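# Pour granules from round-bottom flask into vial

## Task

Transfer the granules out of the round-bottom flask and into the vial. A small remainder left in the flask or funnel is acceptable, but no granules may be spilled. At the end the flask must stand upright in its cork ring and the vial upright in its stand. The cork ring, the vial stand and the tray must not be moved. The glass flask breaks if it drops more than a few centimetres, and that counts as failure.

## Robot and tools

Robot: two UR-type arms, left_arm and right_arm, each with a two-finger 140 mm gripper whose fingers can fold. Each arm sits on its own carriage on one shared floor track along y at x = 0. left_rail carries left_arm and is always the +y carriage. right_rail carries right_arm. The arm base is at x = 0, y = carriage position_m, z = 0.04 m, facing +x.

Scene frame: fixed to the table. z = 0 is the table top and +z is up. +x is the direction the arms face, and +y is toward their left. The table starts at x = 0.17 m. Reported hand positions (end_effector_position in metres, end_effector_quat_wxyz, velocities in m/s and rad/s) are in this frame. Reported positions can be slightly off, especially at long reach. The gripper's fingers point along its own +z and close along its own y. end_effector_position is the point between the closed pads. Closed fingertips reach about 33 mm past it, and open ones about 9 mm. A flat block sticks out about 9 cm toward the gripper's +x.

execute_actions(actions, cameras). actions is a list holding one action, or an empty list to just read state and images. cameras picks which images come back: leave it out for all, or pass [] for none. Camera names: cam_high, cam_flask, cam_tray, cam_vial, cam_left_wrist, cam_right_wrist.

An action may contain rows, steps, until, left_rail and right_rail.

rows: up to 15 rows, and each row lasts one control step (1/30 s). Every row is a single list of 18 numbers in [-1, 1] covering both arms, even if only one moves. The order is:
- left_arm: shoulder pan, shoulder lift, elbow, wrist 1, wrist 2, wrist 3, then gripper position, force_limit, speed.
- right_arm: the same nine numbers.

The six joint numbers are offsets, not poses. They are measured from the Joint targets in place when the call begins, not from the previous row. So sending the same offset in a new call moves the arm further again. The scale is 1.0 = 1.326 rad for pan and lift, and 1.989 rad for the elbow and the three wrists. Stated joint ranges are ±6.283 rad, except the elbow at ±3.142. A call that pushes a joint more than 0.010 rad outside its range is refused. Target speed is capped at 1.88 rad/s for pan and lift and 2.83 rad/s for the others. Targets are also held within 0.383 or 0.575 rad of the measured angle, and the hand may not be sent more than 100 mm ahead in one step. Large moves therefore need several calls; check Joint targets against Joint positions.

The gripper numbers are absolute commands, not offsets.
- position: +1 is fully open (140 mm), about -0.8 is where the pads touch, and -1 closes until blocked.
- force_limit: about 14 N at -1, 60 N at 0 and 107 N at +1.
- speed: about 30, 140 and 250 mm/s at -1, 0 and +1.

To leave a gripper unchanged, resend its previous three numbers; sending 0 is a real command. After closing, check that object_status is 2 (0 = moving, 1 = blocked while opening, 2 = blocked while closing, meaning held, 3 = reached target or pads met). To squeeze harder, raise force_limit and change position slightly, e.g. from -1 to -0.98. Grip near the fingertips: grips near the palm fold around narrow parts and hold loosely. Fingertips pushed into a surface fold with little resistance. Closing moves the tips about 24 mm further out. position_measured is in counts, from 3 (open) to 230 (pads meet).

steps: 1 to 450 control steps, default 15, and at least one per row. After the last row the arm keeps heading to that row's target, so give long moves enough steps.

until: ends the action early when it is satisfied. It can check only left_rail or right_rail fields, e.g. {"right_rail": {"position_status": ["!=", "moving"]}}, or {"all": {"status": "ended"}} / {"any": {"status": "ended"}}. Numbers need a comparison operator.

Rails: {"left_rail": {"position_m": p, "speed_m_s": v, "acceleration_factor": a}}. position_m is an absolute goal along y in metres: left_rail -0.8 to 1.5, right_rail -1.5 to 0.8. speed_m_s ranges from 0.01 to 1, and acceleration_factor from 0.1 to 1 (times 0.75 m/s²). {"stop": true} brakes the carriage. Carriages must stay about 0.7 to 0.78 m apart. Any out-of-range value refuses the whole call. After sending a goal, wait with an until on position_status. Let the carriage arrive before positioning its hand. Status words: moving, done, contact_stop, time_out, stopped, stopped_with_arm, stopped_for_other_arm, stopped_for_other_carriage. position_answer is taken or not_taken.

Results show:
- Joint positions, velocities and targets: each arm's block gives the rail in m first, then six joints in rad.
- Joint torques.
- Tool commands.
- Wrist force and torque in the gripper's own axes, plus the peak since the last reading.
- Warnings such as "joint command not followed", "joint sent to its limit", MOTOR HOT, and fault lines.

zoom_image(camera, region): region is [x0, y0, x1, y1] in pixels of the latest image from that camera, at most 504×504. Images are 896×504.

zero_wrist_force(arm): tares that arm's wrist sensor. read_manual(section): licence texts only. finished_scene(scene): call it once to be asked to verify, then again to end the scene.

Avoid:
- A force of about 150 N on an arm, or joint contact torque reaching its limit (pan/lift 287, elbow 130, wrists 46.9 N m). Either stops the arm for 10 s.
- Collisions between the arms.
- Dropping or letting go of moving objects.
- Knocking things off the work area.
- Spilling granules.
- Dropping the flask more than a few centimetres.
- Heavy twisting loads on the gripper.
- Long stretched holds, which overheat the motors.

Move smoothly and keep the flask upright until you pour.

Each tool is called after "Emit:" as a command line: name --argument value for each argument, lists and objects as JSON in quotes; but a table of rows of numbers goes row by row, as --pt "numbers of a row", without its own name.

## Session

I'll start by reading the current state and camera images.

Emit:
execute_actions --actions '[]'

Scene clock: 0.00 s.
left_arm: end_effector_position=(+0.6290, +1.2544, +0.1760) position_measured=3 object_status=3 end_effector_quat_wxyz=(+0.000, +0.000, +1.000, +0.000) end_effector_velocity=(+0.000, +0.000, +0.000) end_effector_angular_velocity=(+0.000, +0.000, +0.000) | right_arm: end_effector_position=(+0.6290, -0.8684, +0.1760) position_measured=3 object_status=3 end_effector_quat_wxyz=(+0.000, +0.000, +1.000, +0.000) end_effector_velocity=(+0.000, +0.000, -0.001) end_effector_angular_velocity=(+0.000, +0.001, -0.001)
Joint positions: left_arm=[1.254 -0.281 -1.556 2.144 -2.158 -1.571 -0.281] | right_arm=[-0.868 -0.281 -1.556 2.144 -2.158 -1.571 -0.281]
Joint velocities: left_arm=[0 -0.001 0 0 0 0 0] | right_arm=[0 0 0.001 0 0 0 0.001]
Joint torques (N m): no reading
Wrist force (N): no reading
Wrist torque (N m): no reading
Wrist force, peak (N): no reading
Joint targets: left_arm=[1.254 -0.281 -1.556 2.144 -2.158 -1.571 -0.280] | right_arm=[-0.868 -0.280 -1.556 2.144 -2.158 -1.571 -0.280]
Tool commands: left_gripper/position=+1.0 left_gripper/force_limit=+1.0 left_gripper/speed=+1.0 right_gripper/position=+1.0 right_gripper/force_limit=+1.0 right_gripper/speed=+1.0
left_rail: position_m=1.254 position_status=done
right_rail: position_m=-0.868 position_status=done

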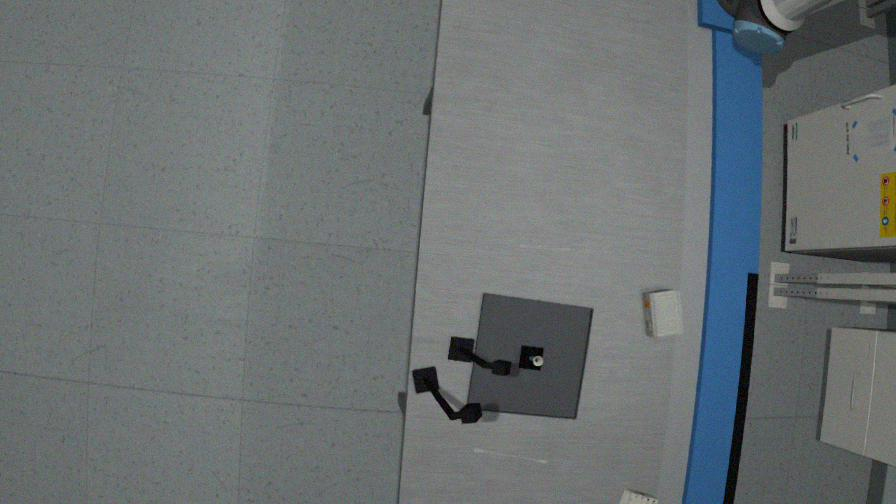

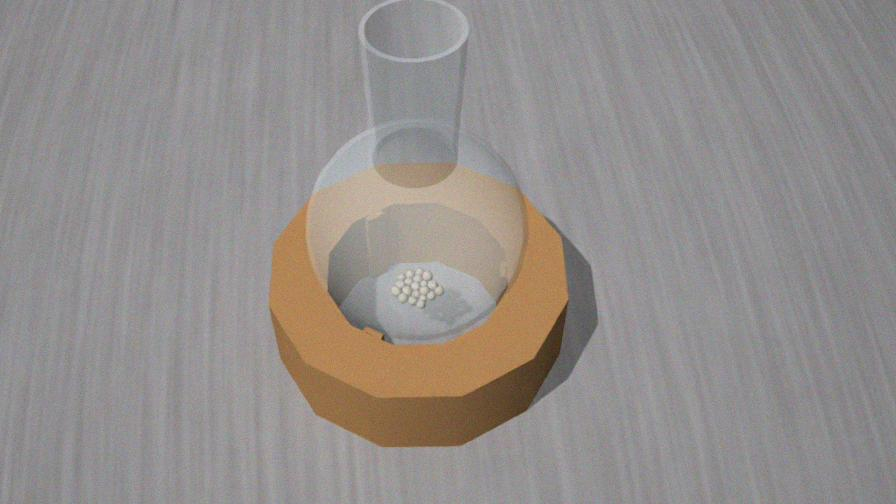

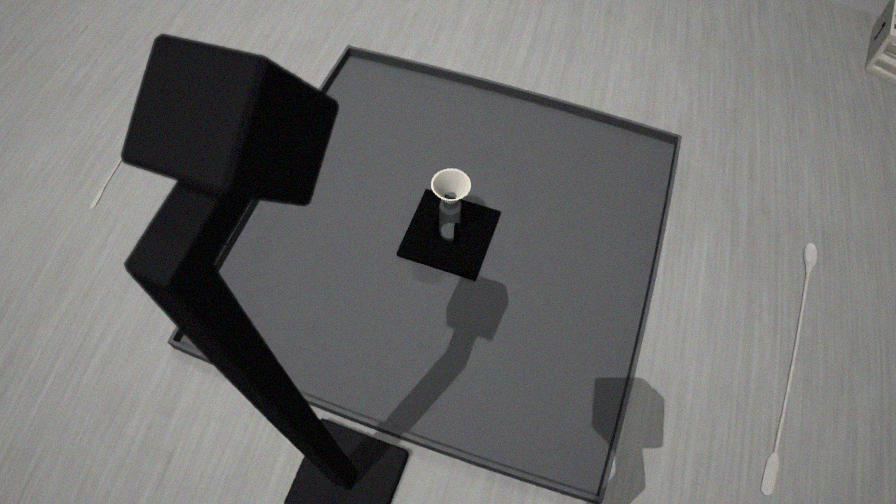

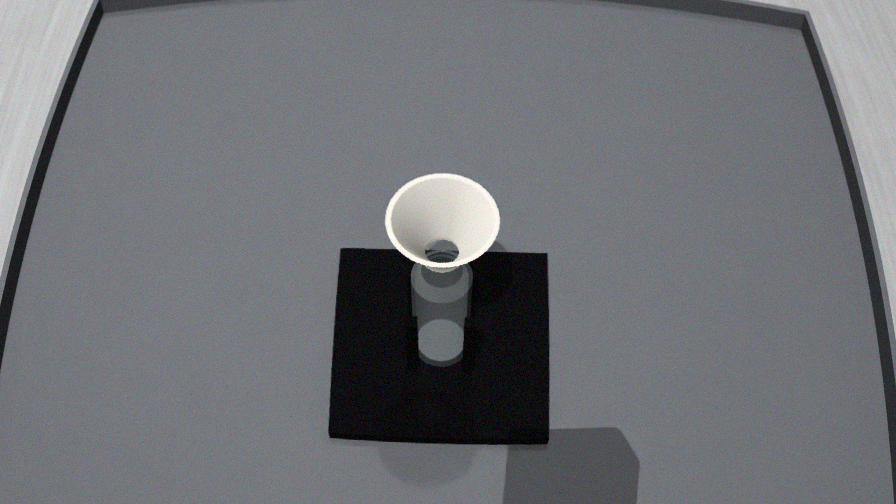

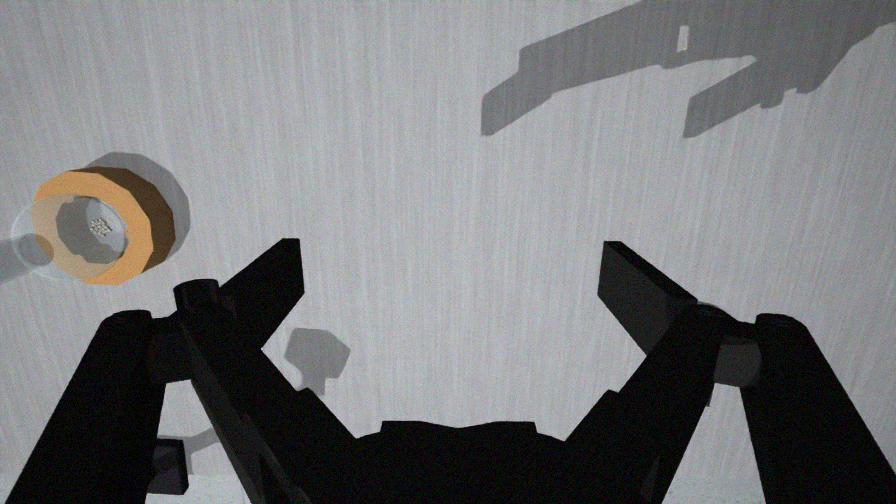

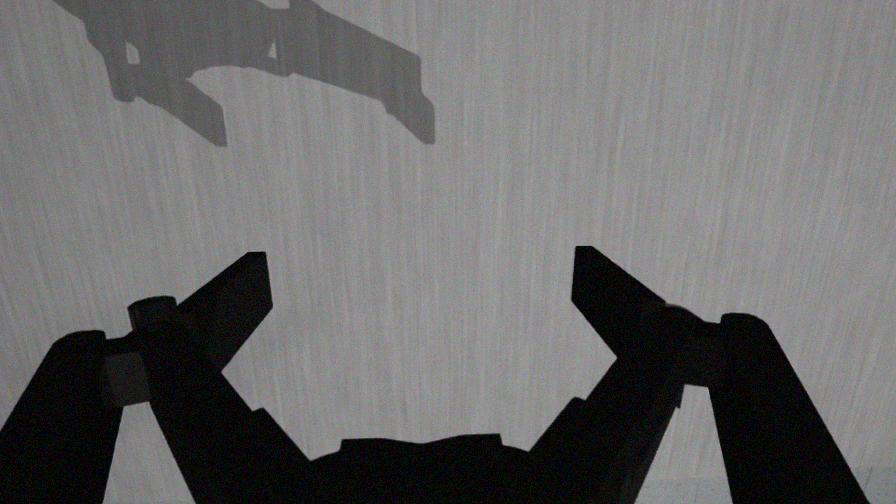

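Emit:
zoom_image --camera "cam_high" --region '[400, 270, 720, 504]'

Emit:
zoom_image --camera "cam_flask" --region '[230, 0, 630, 460]'

Emit:
zoom_image --camera "cam_vial" --region '[310, 150, 580, 460]'

Emit:
zoom_image --camera "cam_tray" --region '[380, 140, 540, 300]'

Scaled by 1.575 from the camera's 896x504 image, which has a finer 1280x720 frame.

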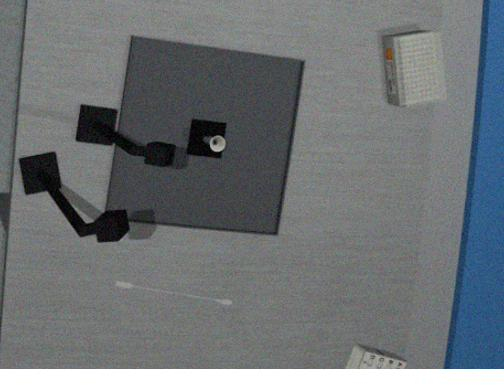

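Scaled by 1.096 from the camera's 896x504 image, which has a finer 1280x720 frame.

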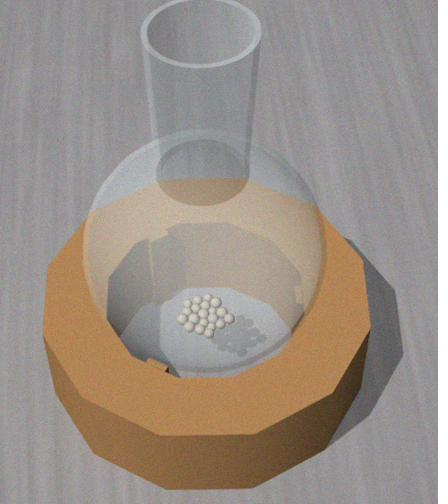

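Scaled by 1.626 from the camera's 896x504 image, which has a finer 1280x720 frame.

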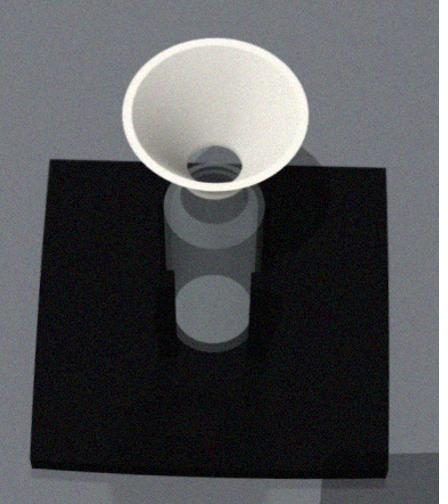

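Scaled by 3.150 from the camera's 896x504 image, which has a finer 1280x720 frame.

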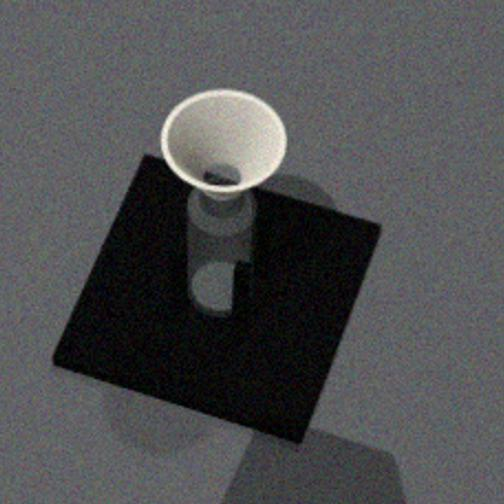

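Emit:
zoom_image --camera "cam_left_wrist" --region '[0, 130, 420, 504]'

Emit:
zoom_image --camera "cam_high" --region '[600, 0, 896, 200]'

Scaled by 1.200 from the camera's 896x504 image, which has a finer 1280x720 frame.

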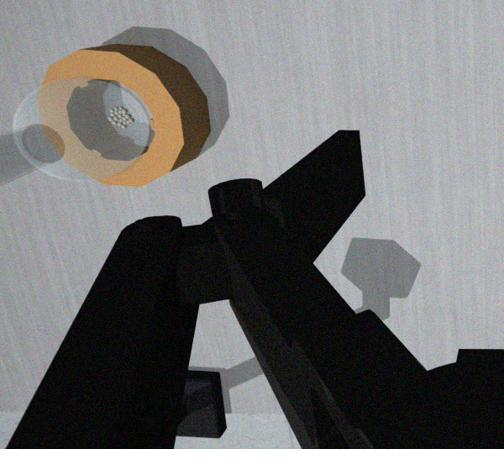

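Scaled by 1.703 from the camera's 896x504 image, which has a finer 1280x720 frame.

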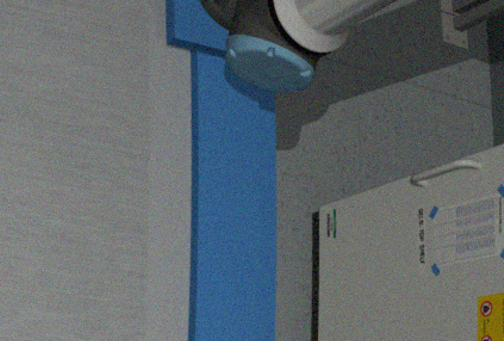

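Emit:
execute_actions --actions '[{"left_rail": {"position_m": 0.985}, "rows": [[0,-0.0029,-0.0016,0.0035,0,0,1,1,1,0,0,0,0,0,0,1,1,1],[0,-0.0108,-0.006,0.0132,0,0,1,1,1,0,0,0,0,0,0,1,1,1],[0,-0.0224,-0.0125,0.0273,0,0,1,1,1,0,0,0,0,0,0,1,1,1],[0,-0.0365,-0.0203,0.0445,0,0,1,1,1,0,0,0,0,0,0,1,1,1],[0,-0.0518,-0.0289,0.0633,0,0,1,1,1,0,0,0,0,0,0,1,1,1],[0,-0.0671,-0.0375,0.082,0,0,1,1,1,0,0,0,0,0,0,1,1,1],[0,-0.0812,-0.0453,0.0992,0,0,1,1,1,0,0,0,0,0,0,1,1,1],[0,-0.0928,-0.0518,0.1133,0,0,1,1,1,0,0,0,0,0,0,1,1,1],[0,-0.1007,-0.0562,0.123,0,0,1,1,1,0,0,0,0,0,0,1,1,1],[0,-0.1036,-0.0578,0.1265,0,0,1,1,1,0,0,0,0,0,0,1,1,1]], "steps": 45}]' --cameras '["cam_flask", "cam_left_wrist"]'

Scene clock: 391.80 s.
left_arm: end_effector_position=(+0.6101, +0.9905, +0.3003) position_measured=3 object_status=3 end_effector_quat_wxyz=(+0.000, +0.000, +1.000, +0.000) end_effector_velocity=(+0.000, +0.000, -0.001) end_effector_angular_velocity=(+0.000, +0.001, +0.001) | right_arm: end_effector_position=(+0.6290, -0.8684, +0.1760) position_measured=3 object_status=3 end_effector_quat_wxyz=(+0.000, +0.000, +1.000, +0.000) end_effector_velocity=(-0.001, +0.001, -0.001) end_effector_angular_velocity=(+0.003, +0.002, +0.001)
Joint positions: left_arm=[0.985 -0.28 -1.694 2.029 -1.907 -1.571 -0.28] | right_arm=[-0.868 -0.281 -1.556 2.144 -2.158 -1.571 -0.28]
Joint velocities: left_arm=[0 0 0 0.001 0 -0.001 -0.001] | right_arm=[0 0.001 0.001 0.001 0.001 0.002 0]
Joint torques (N m): left_arm=[0.93 -51.25 -56.37 -2.98 0.17 0.21] | right_arm=[1.85 -44.29 -39.88 -4.66 -0.02 0.96]
Wrist force (N): left_arm=[0.0 -0.5 -0.5] | right_arm=[0.1 0.5 0.7]
Wrist torque (N m): left_arm=[-0.13 -0.04 0.02] | right_arm=[0.11 -0.02 0.00]
Wrist force, peak (N): left_arm=[0.5 1.1 -4.3] | right_arm=[-0.2 0.4 0.9]
Joint targets: left_arm=[0.985 -0.281 -1.694 2.029 -1.907 -1.571 -0.280] | right_arm=[-0.868 -0.280 -1.556 2.144 -2.158 -1.571 -0.280]
left_rail: position_m=0.985 position_status=done
right_rail: position_m=-0.868 position_status=done
Images, in order (width x height): cam_flask 896x504, cam_left_wrist 896x504.

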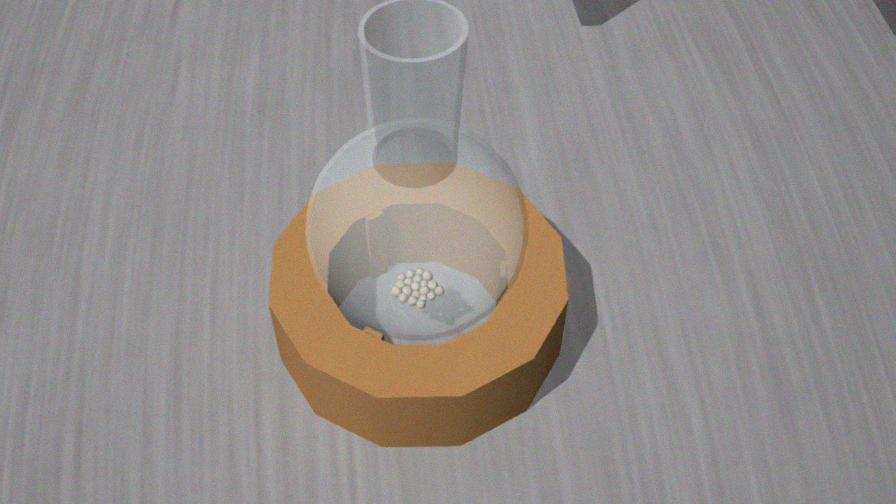

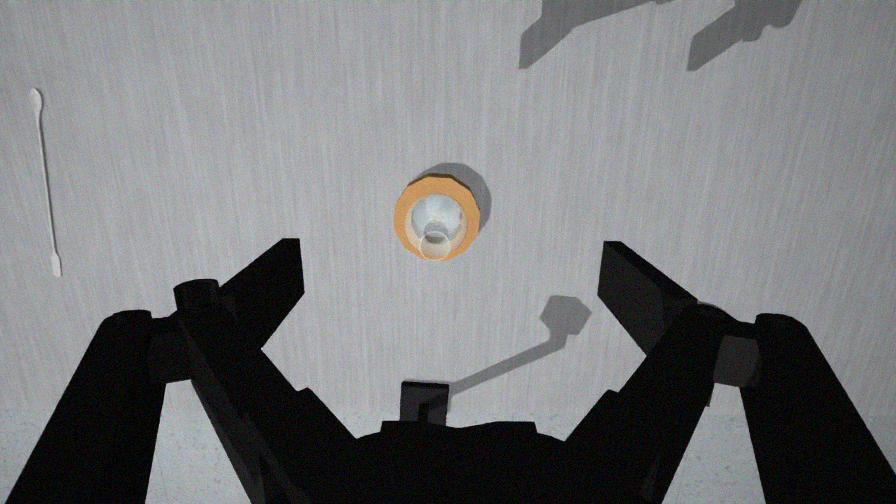

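Emit:
zoom_image --camera "cam_left_wrist" --region '[370, 150, 510, 290]'

Scaled by 3.600 from the camera's 896x504 image, which has a finer 1280x720 frame.

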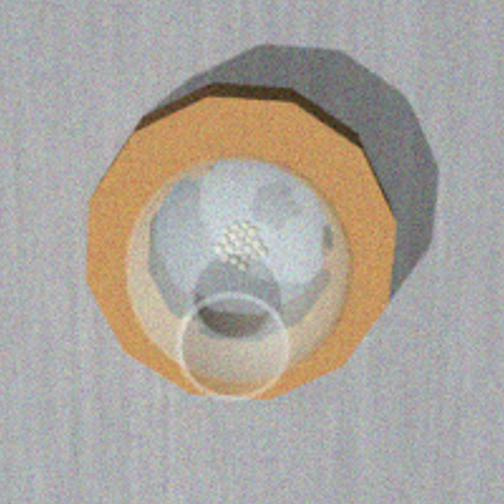

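Emit:
execute_actions --actions '[{"rows": [[0,0,0,0,0,0.0221,1,1,1,0,0,0,0,0,0,1,1,1],[0,0,0,0,0,0.0821,1,1,1,0,0,0,0,0,0,1,1,1],[0,0,0,0,0,0.1706,1,1,1,0,0,0,0,0,0,1,1,1],[0,0,0,0,0,0.278,1,1,1,0,0,0,0,0,0,1,1,1],[0,0,0,0,0,0.3949,1,1,1,0,0,0,0,0,0,1,1,1],[0,0,0,0,0,0.5117,1,1,1,0,0,0,0,0,0,1,1,1],[0,0,0,0,0,0.6191,1,1,1,0,0,0,0,0,0,1,1,1],[0,0,0,0,0,0.7076,1,1,1,0,0,0,0,0,0,1,1,1],[0,0,0,0,0,0.7676,1,1,1,0,0,0,0,0,0,1,1,1],[0,0,0,0,0,0.7897,1,1,1,0,0,0,0,0,0,1,1,1]], "steps": 26}]' --cameras '["cam_left_wrist"]'

Emit:
zoom_image --camera "cam_left_wrist" --region '[400, 120, 540, 260]'

Scene clock: 480.33 s.
left_arm: end_effector_position=(+0.6101, +0.9905, +0.3003) position_measured=3 object_status=3 end_effector_quat_wxyz=(+0.000, +0.707, +0.707, +0.000) end_effector_velocity=(+0.000, +0.001, +0.000) end_effector_angular_velocity=(+0.001, +0.000, -0.001) | right_arm: end_effector_position=(+0.6290, -0.8684, +0.1760) position_measured=3 object_status=3 end_effector_quat_wxyz=(+0.000, +0.000, +1.000, +0.000) end_effector_velocity=(-0.001, -0.001, +0.000) end_effector_angular_velocity=(-0.001, +0.001, +0.000)
Joint positions: left_arm=[0.985 -0.28 -1.694 2.029 -1.907 -1.571 1.29] | right_arm=[-0.868 -0.281 -1.556 2.144 -2.158 -1.571 -0.281]
Joint velocities: left_arm=[0 0.001 0 0 0 0.001 0.002] | right_arm=[0 0 -0.001 0 0.001 -0.002 0]
Joint torques (N m): left_arm=[1.04 -47.23 -47.19 -4.27 0.02 2.9] | right_arm=[0.78 -45.8 -40.74 -4.36 0.05 1.1]
Wrist force (N): left_arm=[-0.7 -0.1 -0.3] | right_arm=[0.0 0.3 0.5]
Wrist torque (N m): left_arm=[-0.06 0.13 0.04] | right_arm=[0.07 0.01 0.01]
Wrist force, peak (N): left_arm=[-0.2 -1.0 -0.7] | right_arm=[0.0 0.2 1.0]
Joint targets: left_arm=[0.985 -0.281 -1.694 2.029 -1.907 -1.571 1.290] | right_arm=[-0.868 -0.280 -1.556 2.144 -2.158 -1.571 -0.280]
left_rail: position_m=0.985 position_status=done
right_rail: position_m=-0.868 position_status=done
Images, in order (width x height): cam_left_wrist 896x504.

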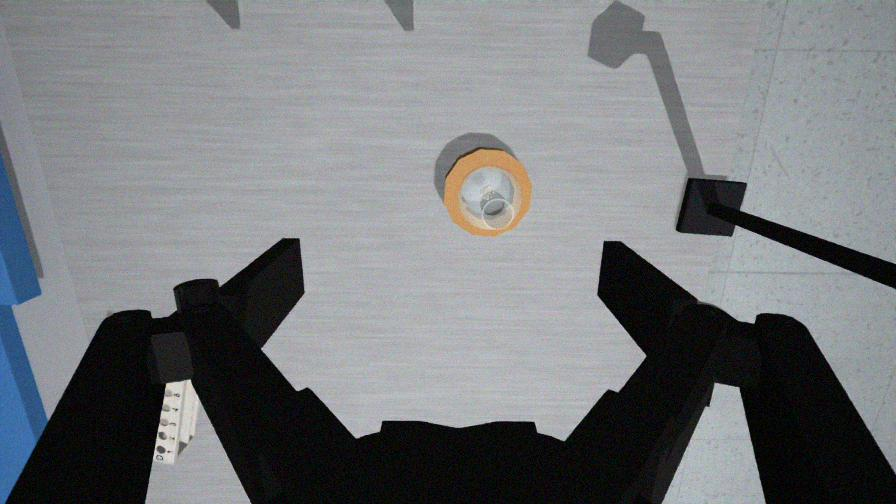

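Scaled by 3.600 from the camera's 896x504 image, which has a finer 1280x720 frame.

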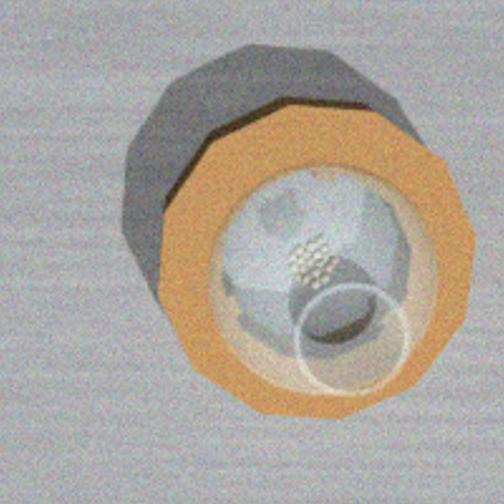

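Emit:
execute_actions --actions '[{"left_rail": {"position_m": 0.30}, "rows": [[0,0,0,0,0,-0.0221,1,1,1,0,0,0,0,0,0,1,1,1],[0,0,0,0,0,-0.0821,1,1,1,0,0,0,0,0,0,1,1,1],[0,0,0,0,0,-0.1706,1,1,1,0,0,0,0,0,0,1,1,1],[0,0,0,0,0,-0.278,1,1,1,0,0,0,0,0,0,1,1,1],[0,0,0,0,0,-0.3949,1,1,1,0,0,0,0,0,0,1,1,1],[0,0,0,0,0,-0.5117,1,1,1,0,0,0,0,0,0,1,1,1],[0,0,0,0,0,-0.6191,1,1,1,0,0,0,0,0,0,1,1,1],[0,0,0,0,0,-0.7076,1,1,1,0,0,0,0,0,0,1,1,1],[0,0,0,0,0,-0.7676,1,1,1,0,0,0,0,0,0,1,1,1],[0,0,0,0,0,-0.7897,1,1,1,0,0,0,0,0,0,1,1,1]], "steps": 66}]' --cameras '["cam_high", "cam_tray", "cam_vial", "cam_left_wrist"]'

Emit:
zoom_image --camera "cam_left_wrist" --region '[370, 130, 510, 270]'

Scene clock: 584.67 s.
left_arm: end_effector_position=(+0.6101, +0.3055, +0.3003) position_measured=3 object_status=3 end_effector_quat_wxyz=(+0.000, +0.000, +1.000, +0.000) end_effector_velocity=(+0.000, -0.001, +0.000) end_effector_angular_velocity=(+0.000, +0.000, +0.000) | right_arm: end_effector_position=(+0.6290, -0.8684, +0.1760) position_measured=3 object_status=3 end_effector_quat_wxyz=(+0.000, +0.000, +1.000, +0.000) end_effector_velocity=(-0.001, +0.000, -0.001) end_effector_angular_velocity=(+0.001, +0.002, +0.000)
Joint positions: left_arm=[0.3 -0.28 -1.694 2.029 -1.907 -1.571 -0.28] | right_arm=[-0.868 -0.281 -1.556 2.144 -2.158 -1.571 -0.281]
Joint velocities: left_arm=[0 -0.001 0 0 0 0 -0.001] | right_arm=[0 -0.001 0.001 0.001 0 0 0]
Joint torques (N m): left_arm=[0.55 -44.86 -36.62 -5.76 0.16 -2.55] | right_arm=[-1.01 -43.44 -41 -4.61 0.52 0.58]
Wrist force (N): left_arm=[-0.1 -0.2 -0.7] | right_arm=[-0.1 0.3 0.5]
Wrist torque (N m): left_arm=[-0.07 -0.03 0.02] | right_arm=[0.06 0.02 0.01]
Wrist force, peak (N): left_arm=[-0.5 -1.9 -0.3] | right_arm=[0.3 0.6 1.0]
Joint targets: left_arm=[0.300 -0.281 -1.694 2.029 -1.907 -1.571 -0.280] | right_arm=[-0.868 -0.280 -1.556 2.144 -2.158 -1.571 -0.280]
left_rail: position_m=0.300 position_status=done
right_rail: position_m=-0.868 position_status=done
Images, in order (width x height): cam_high 896x504, cam_tray 896x504, cam_vial 896x504, cam_left_wrist 896x504.

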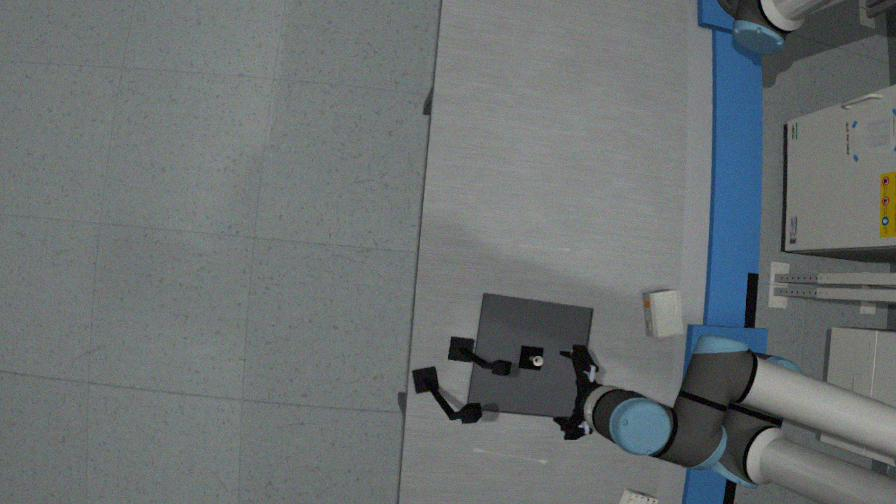

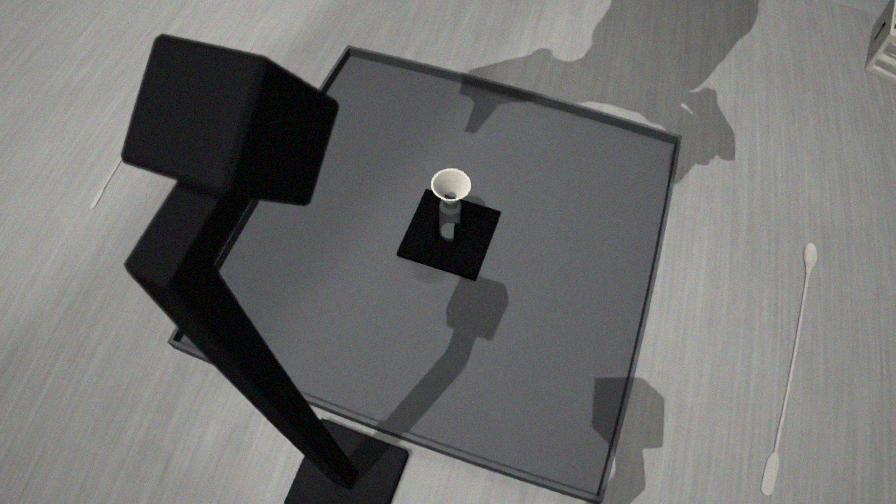

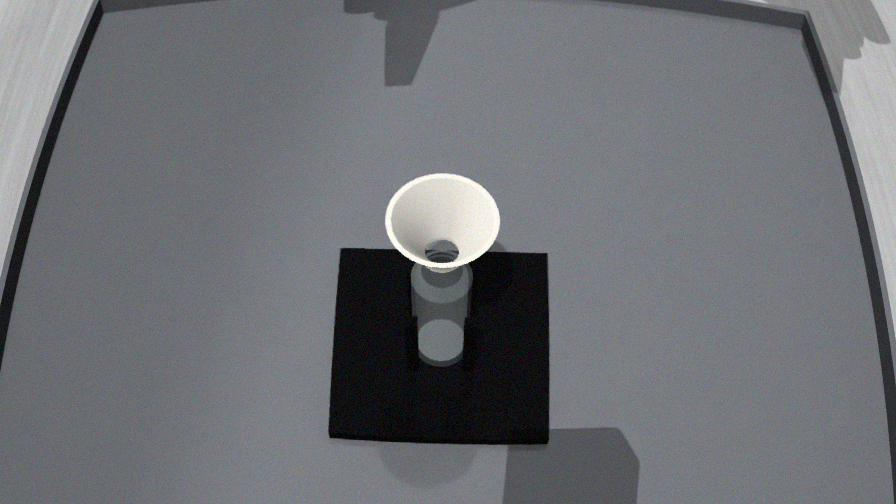

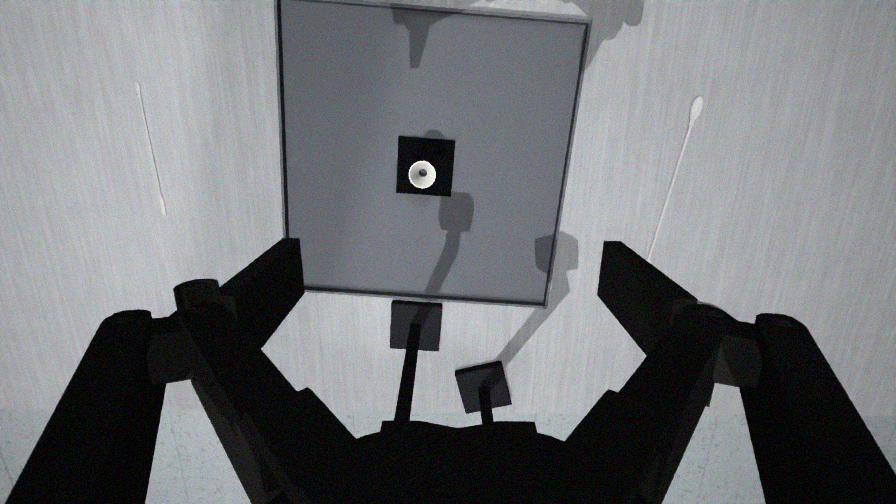

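Scaled by 3.600 from the camera's 896x504 image, which has a finer 1280x720 frame.

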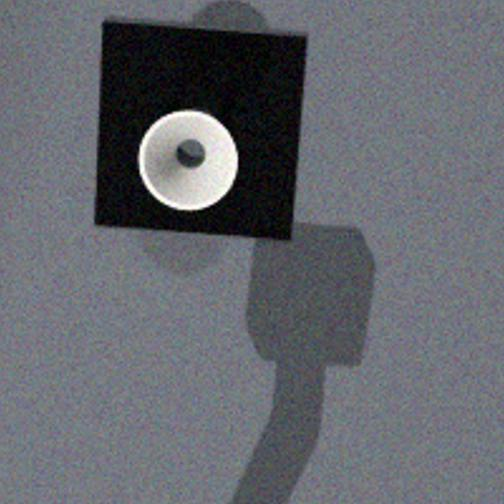

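Emit:
execute_actions --actions '[{"left_rail": {"position_m": 0.42}, "steps": 30}]' --cameras '["cam_left_wrist"]'

Emit:
zoom_image --camera "cam_left_wrist" --region '[250, 110, 390, 250]'

Scene clock: 687.30 s.
left_arm: end_effector_position=(+0.6101, +0.4254, +0.3003) position_measured=3 object_status=3 end_effector_quat_wxyz=(+0.000, +0.000, +1.000, +0.000) end_effector_velocity=(+0.000, +0.000, +0.000) end_effector_angular_velocity=(-0.001, +0.000, +0.000) | right_arm: end_effector_position=(+0.6290, -0.8684, +0.1760) position_measured=3 object_status=3 end_effector_quat_wxyz=(+0.000, +0.000, +1.000, +0.000) end_effector_velocity=(+0.000, +0.000, +0.000) end_effector_angular_velocity=(+0.002, +0.000, +0.000)
Joint positions: left_arm=[0.42 -0.281 -1.694 2.029 -1.907 -1.571 -0.281] | right_arm=[-0.868 -0.281 -1.556 2.144 -2.158 -1.571 -0.281]
Joint velocities: left_arm=[0.001 0 0 0 0 -0.001 -0.001] | right_arm=[0 -0.001 -0.001 0.001 0.001 0.002 -0.001]
Joint torques (N m): left_arm=[0.3 -42.81 -35.91 -5.96 0.08 -2.44] | right_arm=[1.57 -39.9 -41.26 -4.41 0.07 0.71]
Wrist force (N): left_arm=[-0.1 -0.1 -0.2] | right_arm=[-0.1 0.3 0.4]
Wrist torque (N m): left_arm=[-0.04 -0.02 0.02] | right_arm=[0.06 0.04 0.00]
Wrist force, peak (N): left_arm=[-0.1 -2.4 -0.4] | right_arm=[0.1 0.4 0.8]
Joint targets: left_arm=[0.420 -0.281 -1.694 2.029 -1.907 -1.571 -0.280] | right_arm=[-0.868 -0.280 -1.556 2.144 -2.158 -1.571 -0.280]
Tool commands: left_gripper/position=+1.0 left_gripper/force_limit=+1.0 left_gripper/speed=+1.0 right_gripper/position=+1.0 right_gripper/force_limit=+1.0 right_gripper/speed=+1.0
left_rail: position_m=0.420 position_status=done
right_rail: position_m=-0.868 position_status=done
Images, in order (width x height): cam_left_wrist 896x504.

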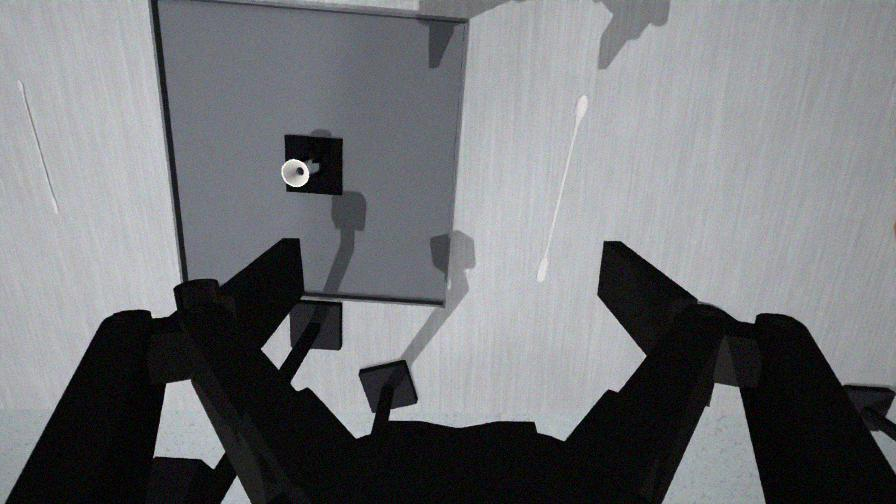

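Scaled by 3.600 from the camera's 896x504 image, which has a finer 1280x720 frame.

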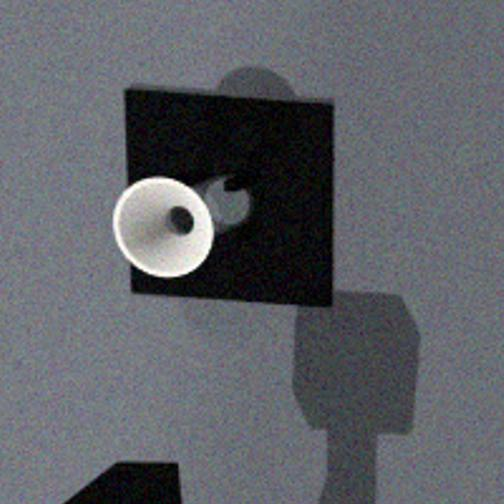

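Emit:
execute_actions --actions '[{"left_rail": {"position_m": 0.984}, "rows": [[0,0.0006,0.0025,0.0035,0.0127,0.0011,1,1,1,0,0,0,0,0,0,1,1,1],[0,0.0021,0.0095,0.0134,0.0486,0.0043,1,1,1,0,0,0,0,0,0,1,1,1],[0,0.0045,0.0204,0.0287,0.104,0.0093,1,1,1,0,0,0,0,0,0,1,1,1],[0,0.0076,0.0343,0.0483,0.1754,0.0157,1,1,1,0,0,0,0,0,0,1,1,1],[0,0.0113,0.0507,0.0715,0.2593,0.0232,1,1,1,0,0,0,0,0,0,1,1,1],[0,0.0153,0.0689,0.097,0.352,0.0315,1,1,1,0,0,0,0,0,0,1,1,1],[0,0.0196,0.0881,0.124,0.4501,0.0402,1,1,1,0,0,0,0,0,0,1,1,1],[0,0.0239,0.1076,0.1516,0.5499,0.0492,1,1,1,0,0,0,0,0,0,1,1,1],[0,0.0282,0.1268,0.1786,0.648,0.0579,1,1,1,0,0,0,0,0,0,1,1,1],[0,0.0322,0.145,0.2041,0.7407,0.0662,1,1,1,0,0,0,0,0,0,1,1,1],[0,0.0359,0.1614,0.2273,0.8246,0.0737,1,1,1,0,0,0,0,0,0,1,1,1],[0,0.039,0.1753,0.2469,0.896,0.0801,1,1,1,0,0,0,0,0,0,1,1,1],[0,0.0414,0.1862,0.2622,0.9514,0.0851,1,1,1,0,0,0,0,0,0,1,1,1],[0,0.0429,0.1932,0.2721,0.9873,0.0883,1,1,1,0,0,0,0,0,0,1,1,1],[0,0.0435,0.1957,0.2756,1.0,0.0894,1,1,1,0,0,0,0,0,0,1,1,1]], "steps": 54}]' --cameras '["cam_left_wrist"]'

Scene clock: 878.70 s.
left_arm: end_effector_position=(+0.6597, +1.2991, +0.4042) position_measured=3 object_status=3 end_effector_quat_wxyz=(-0.115, +0.441, +0.442, +0.773) end_effector_velocity=(+0.000, +0.000, +0.000) end_effector_angular_velocity=(+0.001, +0.000, -0.001) | right_arm: end_effector_position=(+0.6290, -0.8684, +0.1760) position_measured=3 object_status=3 end_effector_quat_wxyz=(+0.000, +0.000, +1.000, +0.000) end_effector_velocity=(+0.000, +0.000, -0.001) end_effector_angular_velocity=(+0.001, +0.001, -0.001)
Joint positions: left_arm=[0.984 -0.281 -1.636 2.418 -1.359 0.417 -0.103] | right_arm=[-0.868 -0.281 -1.556 2.144 -2.158 -1.571 -0.28]
Joint velocities: left_arm=[0 0.001 0 0 0 0.003 0] | right_arm=[0 -0.001 0.002 0.001 -0.001 0.001 0]
Joint torques (N m): left_arm=[0.94 -19.42 -22.03 -1.69 3.87 3.32] | right_arm=[3.08 -45.44 -40.79 -4.44 0.62 1.55]
Wrist force (N): left_arm=[-0.9 -1.0 0.5] | right_arm=[-0.5 0.0 0.5]
Wrist torque (N m): left_arm=[-0.01 0.09 -0.07] | right_arm=[0.00 0.12 0.00]
Wrist force, peak (N): left_arm=[-2.2 -5.4 -5.5] | right_arm=[-0.3 0.6 0.7]
Joint targets: left_arm=[0.984 -0.281 -1.636 2.418 -1.359 0.418 -0.103] | right_arm=[-0.868 -0.280 -1.556 2.144 -2.158 -1.571 -0.280]
left_rail: position_m=0.984 position_status=done
right_rail: position_m=-0.868 position_status=done
Images, in order (width x height): cam_left_wrist 896x504.

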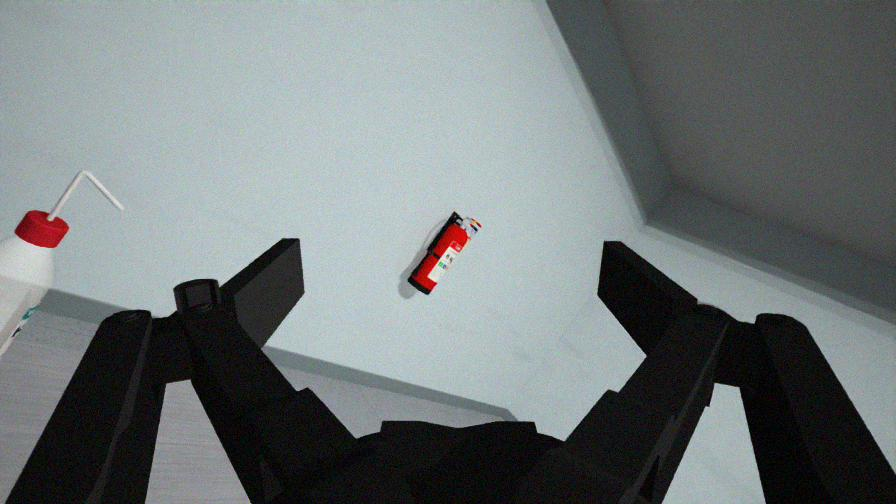

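Emit:
execute_actions --actions '[]' --cameras '["cam_high"]'

Scene clock: 929.37 s.
left_arm: end_effector_position=(+0.6598, +1.2991, +0.4042) position_measured=3 object_status=3 end_effector_quat_wxyz=(-0.115, +0.441, +0.442, +0.773) end_effector_velocity=(+0.000, +0.001, +0.000) end_effector_angular_velocity=(-0.001, +0.000, +0.002) | right_arm: end_effector_position=(+0.6290, -0.8684, +0.1760) position_measured=3 object_status=3 end_effector_quat_wxyz=(+0.000, +0.000, +1.000, +0.000) end_effector_velocity=(-0.001, +0.001, +0.000) end_effector_angular_velocity=(+0.000, +0.000, +0.001)
Joint positions: left_arm=[0.984 -0.281 -1.636 2.418 -1.359 0.418 -0.103] | right_arm=[-0.868 -0.281 -1.556 2.144 -2.158 -1.571 -0.281]
Joint velocities: left_arm=[0 0 0 0 0 -0.002 0] | right_arm=[0 0.001 -0.001 0.001 0 0 0]
Joint torques (N m): left_arm=[2.07 -21.28 -30.37 -2.86 3.8 3.1] | right_arm=[0.69 -45.42 -40.58 -4.53 0.29 0.95]
Wrist force (N): left_arm=[-1.0 -0.9 0.7] | right_arm=[-0.1 0.6 0.4]
Wrist torque (N m): left_arm=[-0.01 0.11 -0.07] | right_arm=[0.12 0.02 0.00]
Wrist force, peak (N): left_arm=[-1.3 -0.9 0.8] | right_arm=[-0.1 0.8 0.6]
Joint targets: left_arm=[0.984 -0.281 -1.636 2.418 -1.359 0.418 -0.103] | right_arm=[-0.868 -0.280 -1.556 2.144 -2.158 -1.571 -0.280]
Tool commands: left_gripper/position=+1.0 left_gripper/force_limit=+1.0 left_gripper/speed=+1.0 right_gripper/position=+1.0 right_gripper/force_limit=+1.0 right_gripper/speed=+1.0
left_rail: position_m=0.984 position_status=done
right_rail: position_m=-0.868 position_status=done
Images, in order (width x height): cam_high 896x504.

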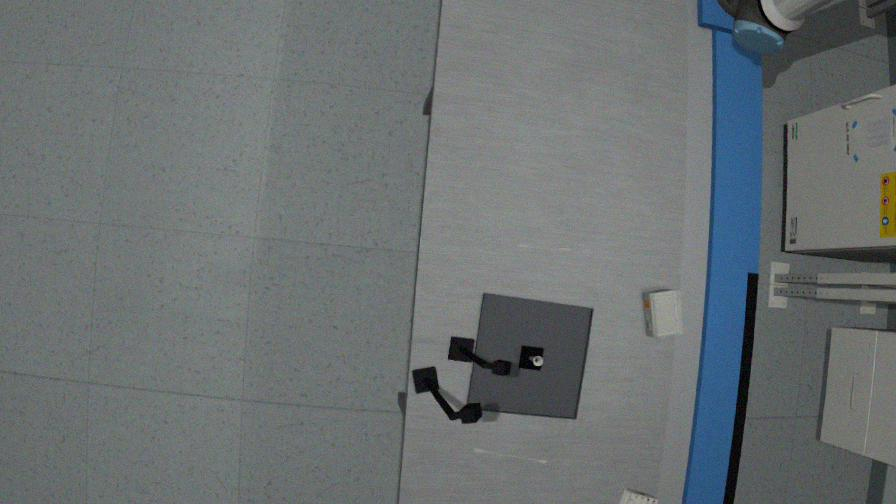

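Emit:
execute_actions --actions '[{"rows": [[0,0.00032,0.00144,0.00203,0.00736,0.00066,1,1,1,0,0,0,0,0,0,1,1,1],[0,0.00121,0.00552,0.00777,0.02817,0.00252,1,1,1,0,0,0,0,0,0,1,1,1],[0,0.0026,0.01182,0.01662,0.06028,0.00539,1,1,1,0,0,0,0,0,0,1,1,1],[0,0.00438,0.01993,0.02803,0.10166,0.00908,1,1,1,0,0,0,0,0,0,1,1,1],[0,0.00647,0.02946,0.04144,0.15029,0.01343,1,1,1,0,0,0,0,0,0,1,1,1],[0,0.00879,0.04,0.05626,0.20402,0.01823,1,1,1,0,0,0,0,0,0,1,1,1],[0,0.01123,0.05114,0.07194,0.26087,0.02331,1,1,1,0,0,0,0,0,0,1,1,1],[0,0.01373,0.06249,0.08789,0.31872,0.02848,1,1,1,0,0,0,0,0,0,1,1,1],[0,0.01617,0.07363,0.10357,0.37557,0.03356,1,1,1,0,0,0,0,0,0,1,1,1],[0,0.01849,0.08417,0.11839,0.4293,0.03836,1,1,1,0,0,0,0,0,0,1,1,1],[0,0.02058,0.0937,0.1318,0.47793,0.04271,1,1,1,0,0,0,0,0,0,1,1,1],[0,0.02236,0.10181,0.14321,0.51931,0.0464,1,1,1,0,0,0,0,0,0,1,1,1],[0,0.02375,0.10811,0.15206,0.55142,0.04927,1,1,1,0,0,0,0,0,0,1,1,1],[0,0.02464,0.11219,0.1578,0.57223,0.05113,1,1,1,0,0,0,0,0,0,1,1,1],[0,0.02496,0.11363,0.15983,0.57959,0.05179,1,1,1,0,0,0,0,0,0,1,1,1]], "steps": 26}]' --cameras '["cam_flask", "cam_left_wrist"]'

Scene clock: 988.57 s.
left_arm: end_effector_position=(+0.6341, +0.9828, +0.2200) position_measured=3 object_status=3 end_effector_quat_wxyz=(+0.099, +0.700, -0.099, +0.700) end_effector_velocity=(+0.000, +0.000, +0.000) end_effector_angular_velocity=(+0.000, +0.001, -0.002) | right_arm: end_effector_position=(+0.6290, -0.8684, +0.1760) position_measured=3 object_status=3 end_effector_quat_wxyz=(+0.000, +0.000, +1.000, +0.000) end_effector_velocity=(+0.000, +0.001, -0.001) end_effector_angular_velocity=(+0.001, +0.001, +0.001)
Joint positions: left_arm=[0.984 -0.28 -1.603 2.644 -1.041 1.57 0] | right_arm=[-0.868 -0.281 -1.556 2.144 -2.158 -1.571 -0.281]
Joint velocities: left_arm=[0 0.001 0 0 0.001 0.003 0] | right_arm=[0 0 0.001 0 0 0.001 0]
Joint torques (N m): left_arm=[2.26 -11.25 -11.88 -1.26 2.59 3.42] | right_arm=[2.44 -42.67 -39.63 -3.92 0.19 0.95]
Wrist force (N): left_arm=[-1.3 -0.6 0.6] | right_arm=[0.0 0.1 0.7]
Wrist torque (N m): left_arm=[0.06 0.20 -0.07] | right_arm=[0.02 0.01 0.00]
Wrist force, peak (N): left_arm=[-2.6 1.3 -0.6] | right_arm=[-0.3 0.2 1.0]
Joint targets: left_arm=[0.984 -0.281 -1.603 2.644 -1.041 1.570 0.000] | right_arm=[-0.868 -0.280 -1.556 2.144 -2.158 -1.571 -0.280]
left_rail: position_m=0.984 position_status=done
right_rail: position_m=-0.868 position_status=done
Images, in order (width x height): cam_flask 896x504, cam_left_wrist 896x504.

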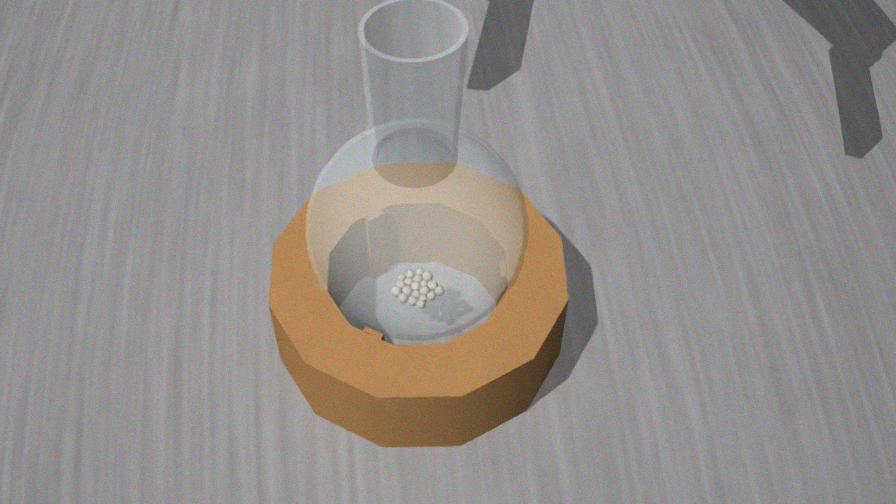

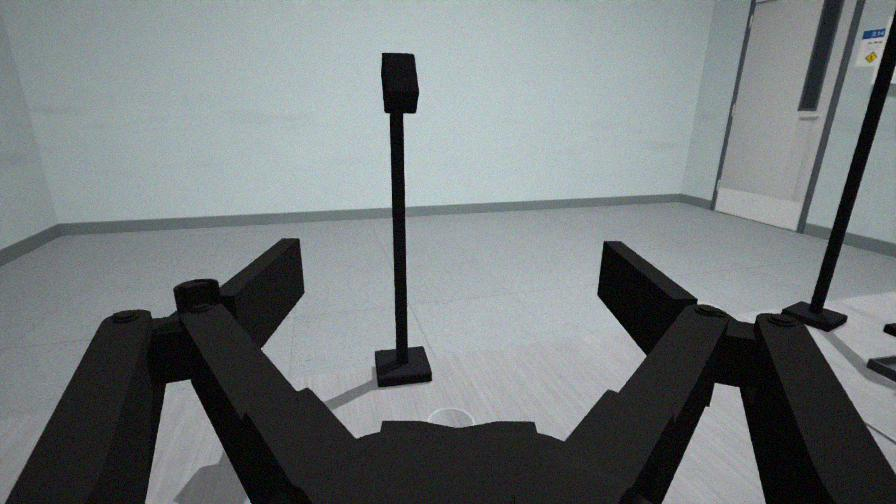

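Emit:
execute_actions --actions '[{"rows": [[0,0.00199,0.00032,-0.00165,0,0,1,1,1,0,0,0,0,0,0,1,1,1],[0,0.00764,0.00121,-0.0063,0,0,1,1,1,0,0,0,0,0,0,1,1,1],[0,0.01644,0.00255,-0.01351,0,0,1,1,1,0,0,0,0,0,0,1,1,1],[0,0.02794,0.00421,-0.02284,0,0,1,1,1,0,0,0,0,0,0,1,1,1],[0,0.04165,0.00607,-0.03384,0,0,1,1,1,0,0,0,0,0,0,1,1,1],[0,0.05708,0.00802,-0.04607,0,0,1,1,1,0,0,0,0,0,0,1,1,1],[0,0.07371,0.00995,-0.05909,0,0,1,1,1,0,0,0,0,0,0,1,1,1],[0,0.09093,0.01178,-0.0724,0,0,1,1,1,0,0,0,0,0,0,1,1,1],[0,0.10819,0.01345,-0.08558,0,0,1,1,1,0,0,0,0,0,0,1,1,1],[0,0.12478,0.0149,-0.09809,0,0,1,1,1,0,0,0,0,0,0,1,1,1],[0,0.14003,0.01611,-0.10947,0,0,1,1,1,0,0,0,0,0,0,1,1,1],[0,0.1532,0.01707,-0.11921,0,0,1,1,1,0,0,0,0,0,0,1,1,1],[0,0.16354,0.01776,-0.12679,0,0,1,1,1,0,0,0,0,0,0,1,1,1],[0,0.17028,0.01819,-0.13171,0,0,1,1,1,0,0,0,0,0,0,1,1,1],[0,0.17267,0.01834,-0.13345,0,0,1,1,1,0,0,0,0,0,0,1,1,1]], "steps": 22}]' --cameras '["cam_flask", "cam_left_wrist"]'

Scene clock: 1109.73 s.
left_arm: end_effector_position=(+0.6341, +0.9827, +0.1501) position_measured=3 object_status=3 end_effector_quat_wxyz=(+0.099, +0.700, -0.099, +0.700) end_effector_velocity=(+0.000, +0.000, -0.001) end_effector_angular_velocity=(-0.002, +0.001, +0.001) | right_arm: end_effector_position=(+0.6290, -0.8684, +0.1760) position_measured=3 object_status=3 end_effector_quat_wxyz=(+0.000, +0.000, +1.000, +0.000) end_effector_velocity=(+0.000, -0.001, +0.001) end_effector_angular_velocity=(+0.000, -0.002, -0.001)
Joint positions: left_arm=[0.984 -0.281 -1.374 2.68 -1.306 1.57 0] | right_arm=[-0.868 -0.281 -1.556 2.144 -2.158 -1.571 -0.281]
Joint velocities: left_arm=[0 0 0.003 0.001 -0.003 -0.001 -0.002] | right_arm=[0 -0.001 -0.001 -0.001 0 0.001 0]
Joint torques (N m): left_arm=[1.57 -22.5 -1.85 -5.74 2.17 3.09] | right_arm=[0.32 -42.8 -41.28 -3.94 0.43 1.24]
Wrist force (N): left_arm=[-1.7 -0.6 0.4] | right_arm=[-0.2 0.5 0.4]
Wrist torque (N m): left_arm=[0.04 0.30 -0.08] | right_arm=[0.10 0.04 0.01]
Wrist force, peak (N): left_arm=[-3.1 -0.7 0.6] | right_arm=[0.0 0.5 1.0]
Joint targets: left_arm=[0.984 -0.281 -1.374 2.680 -1.306 1.570 0.000] | right_arm=[-0.868 -0.280 -1.556 2.144 -2.158 -1.571 -0.280]
left_rail: position_m=0.984 position_status=done
right_rail: position_m=-0.868 position_status=done
Images, in order (width x height): cam_flask 896x504, cam_left_wrist 896x504.

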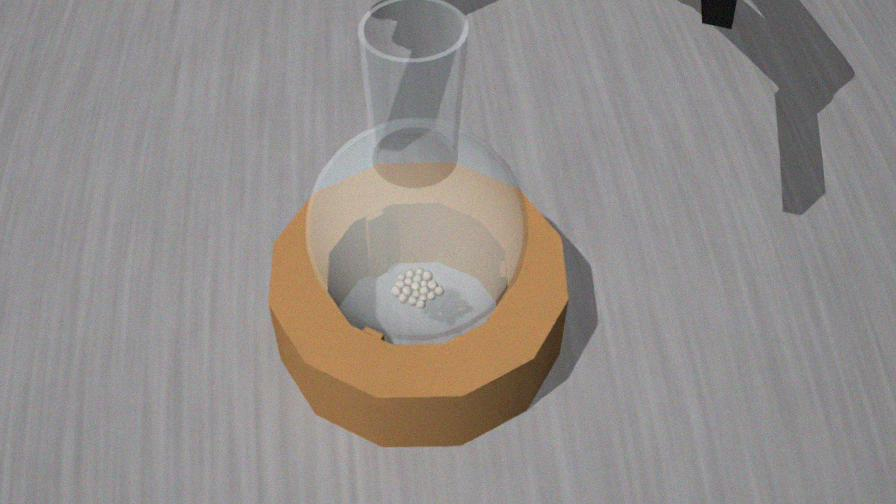

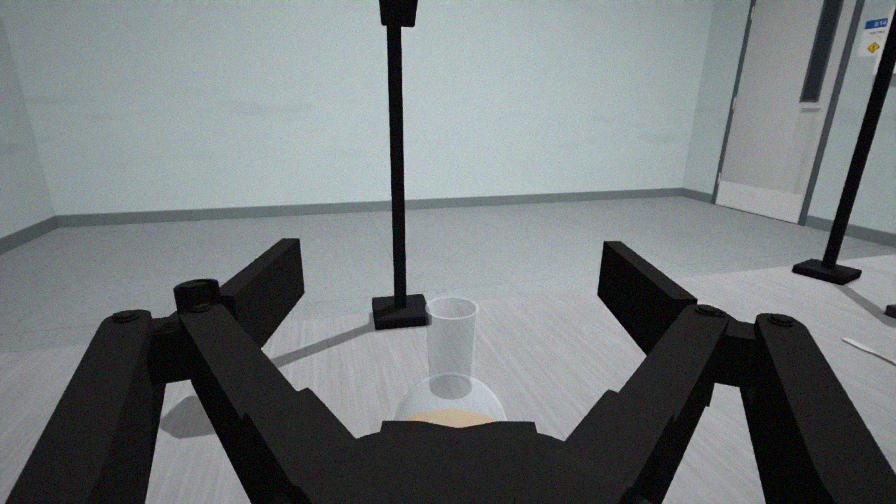

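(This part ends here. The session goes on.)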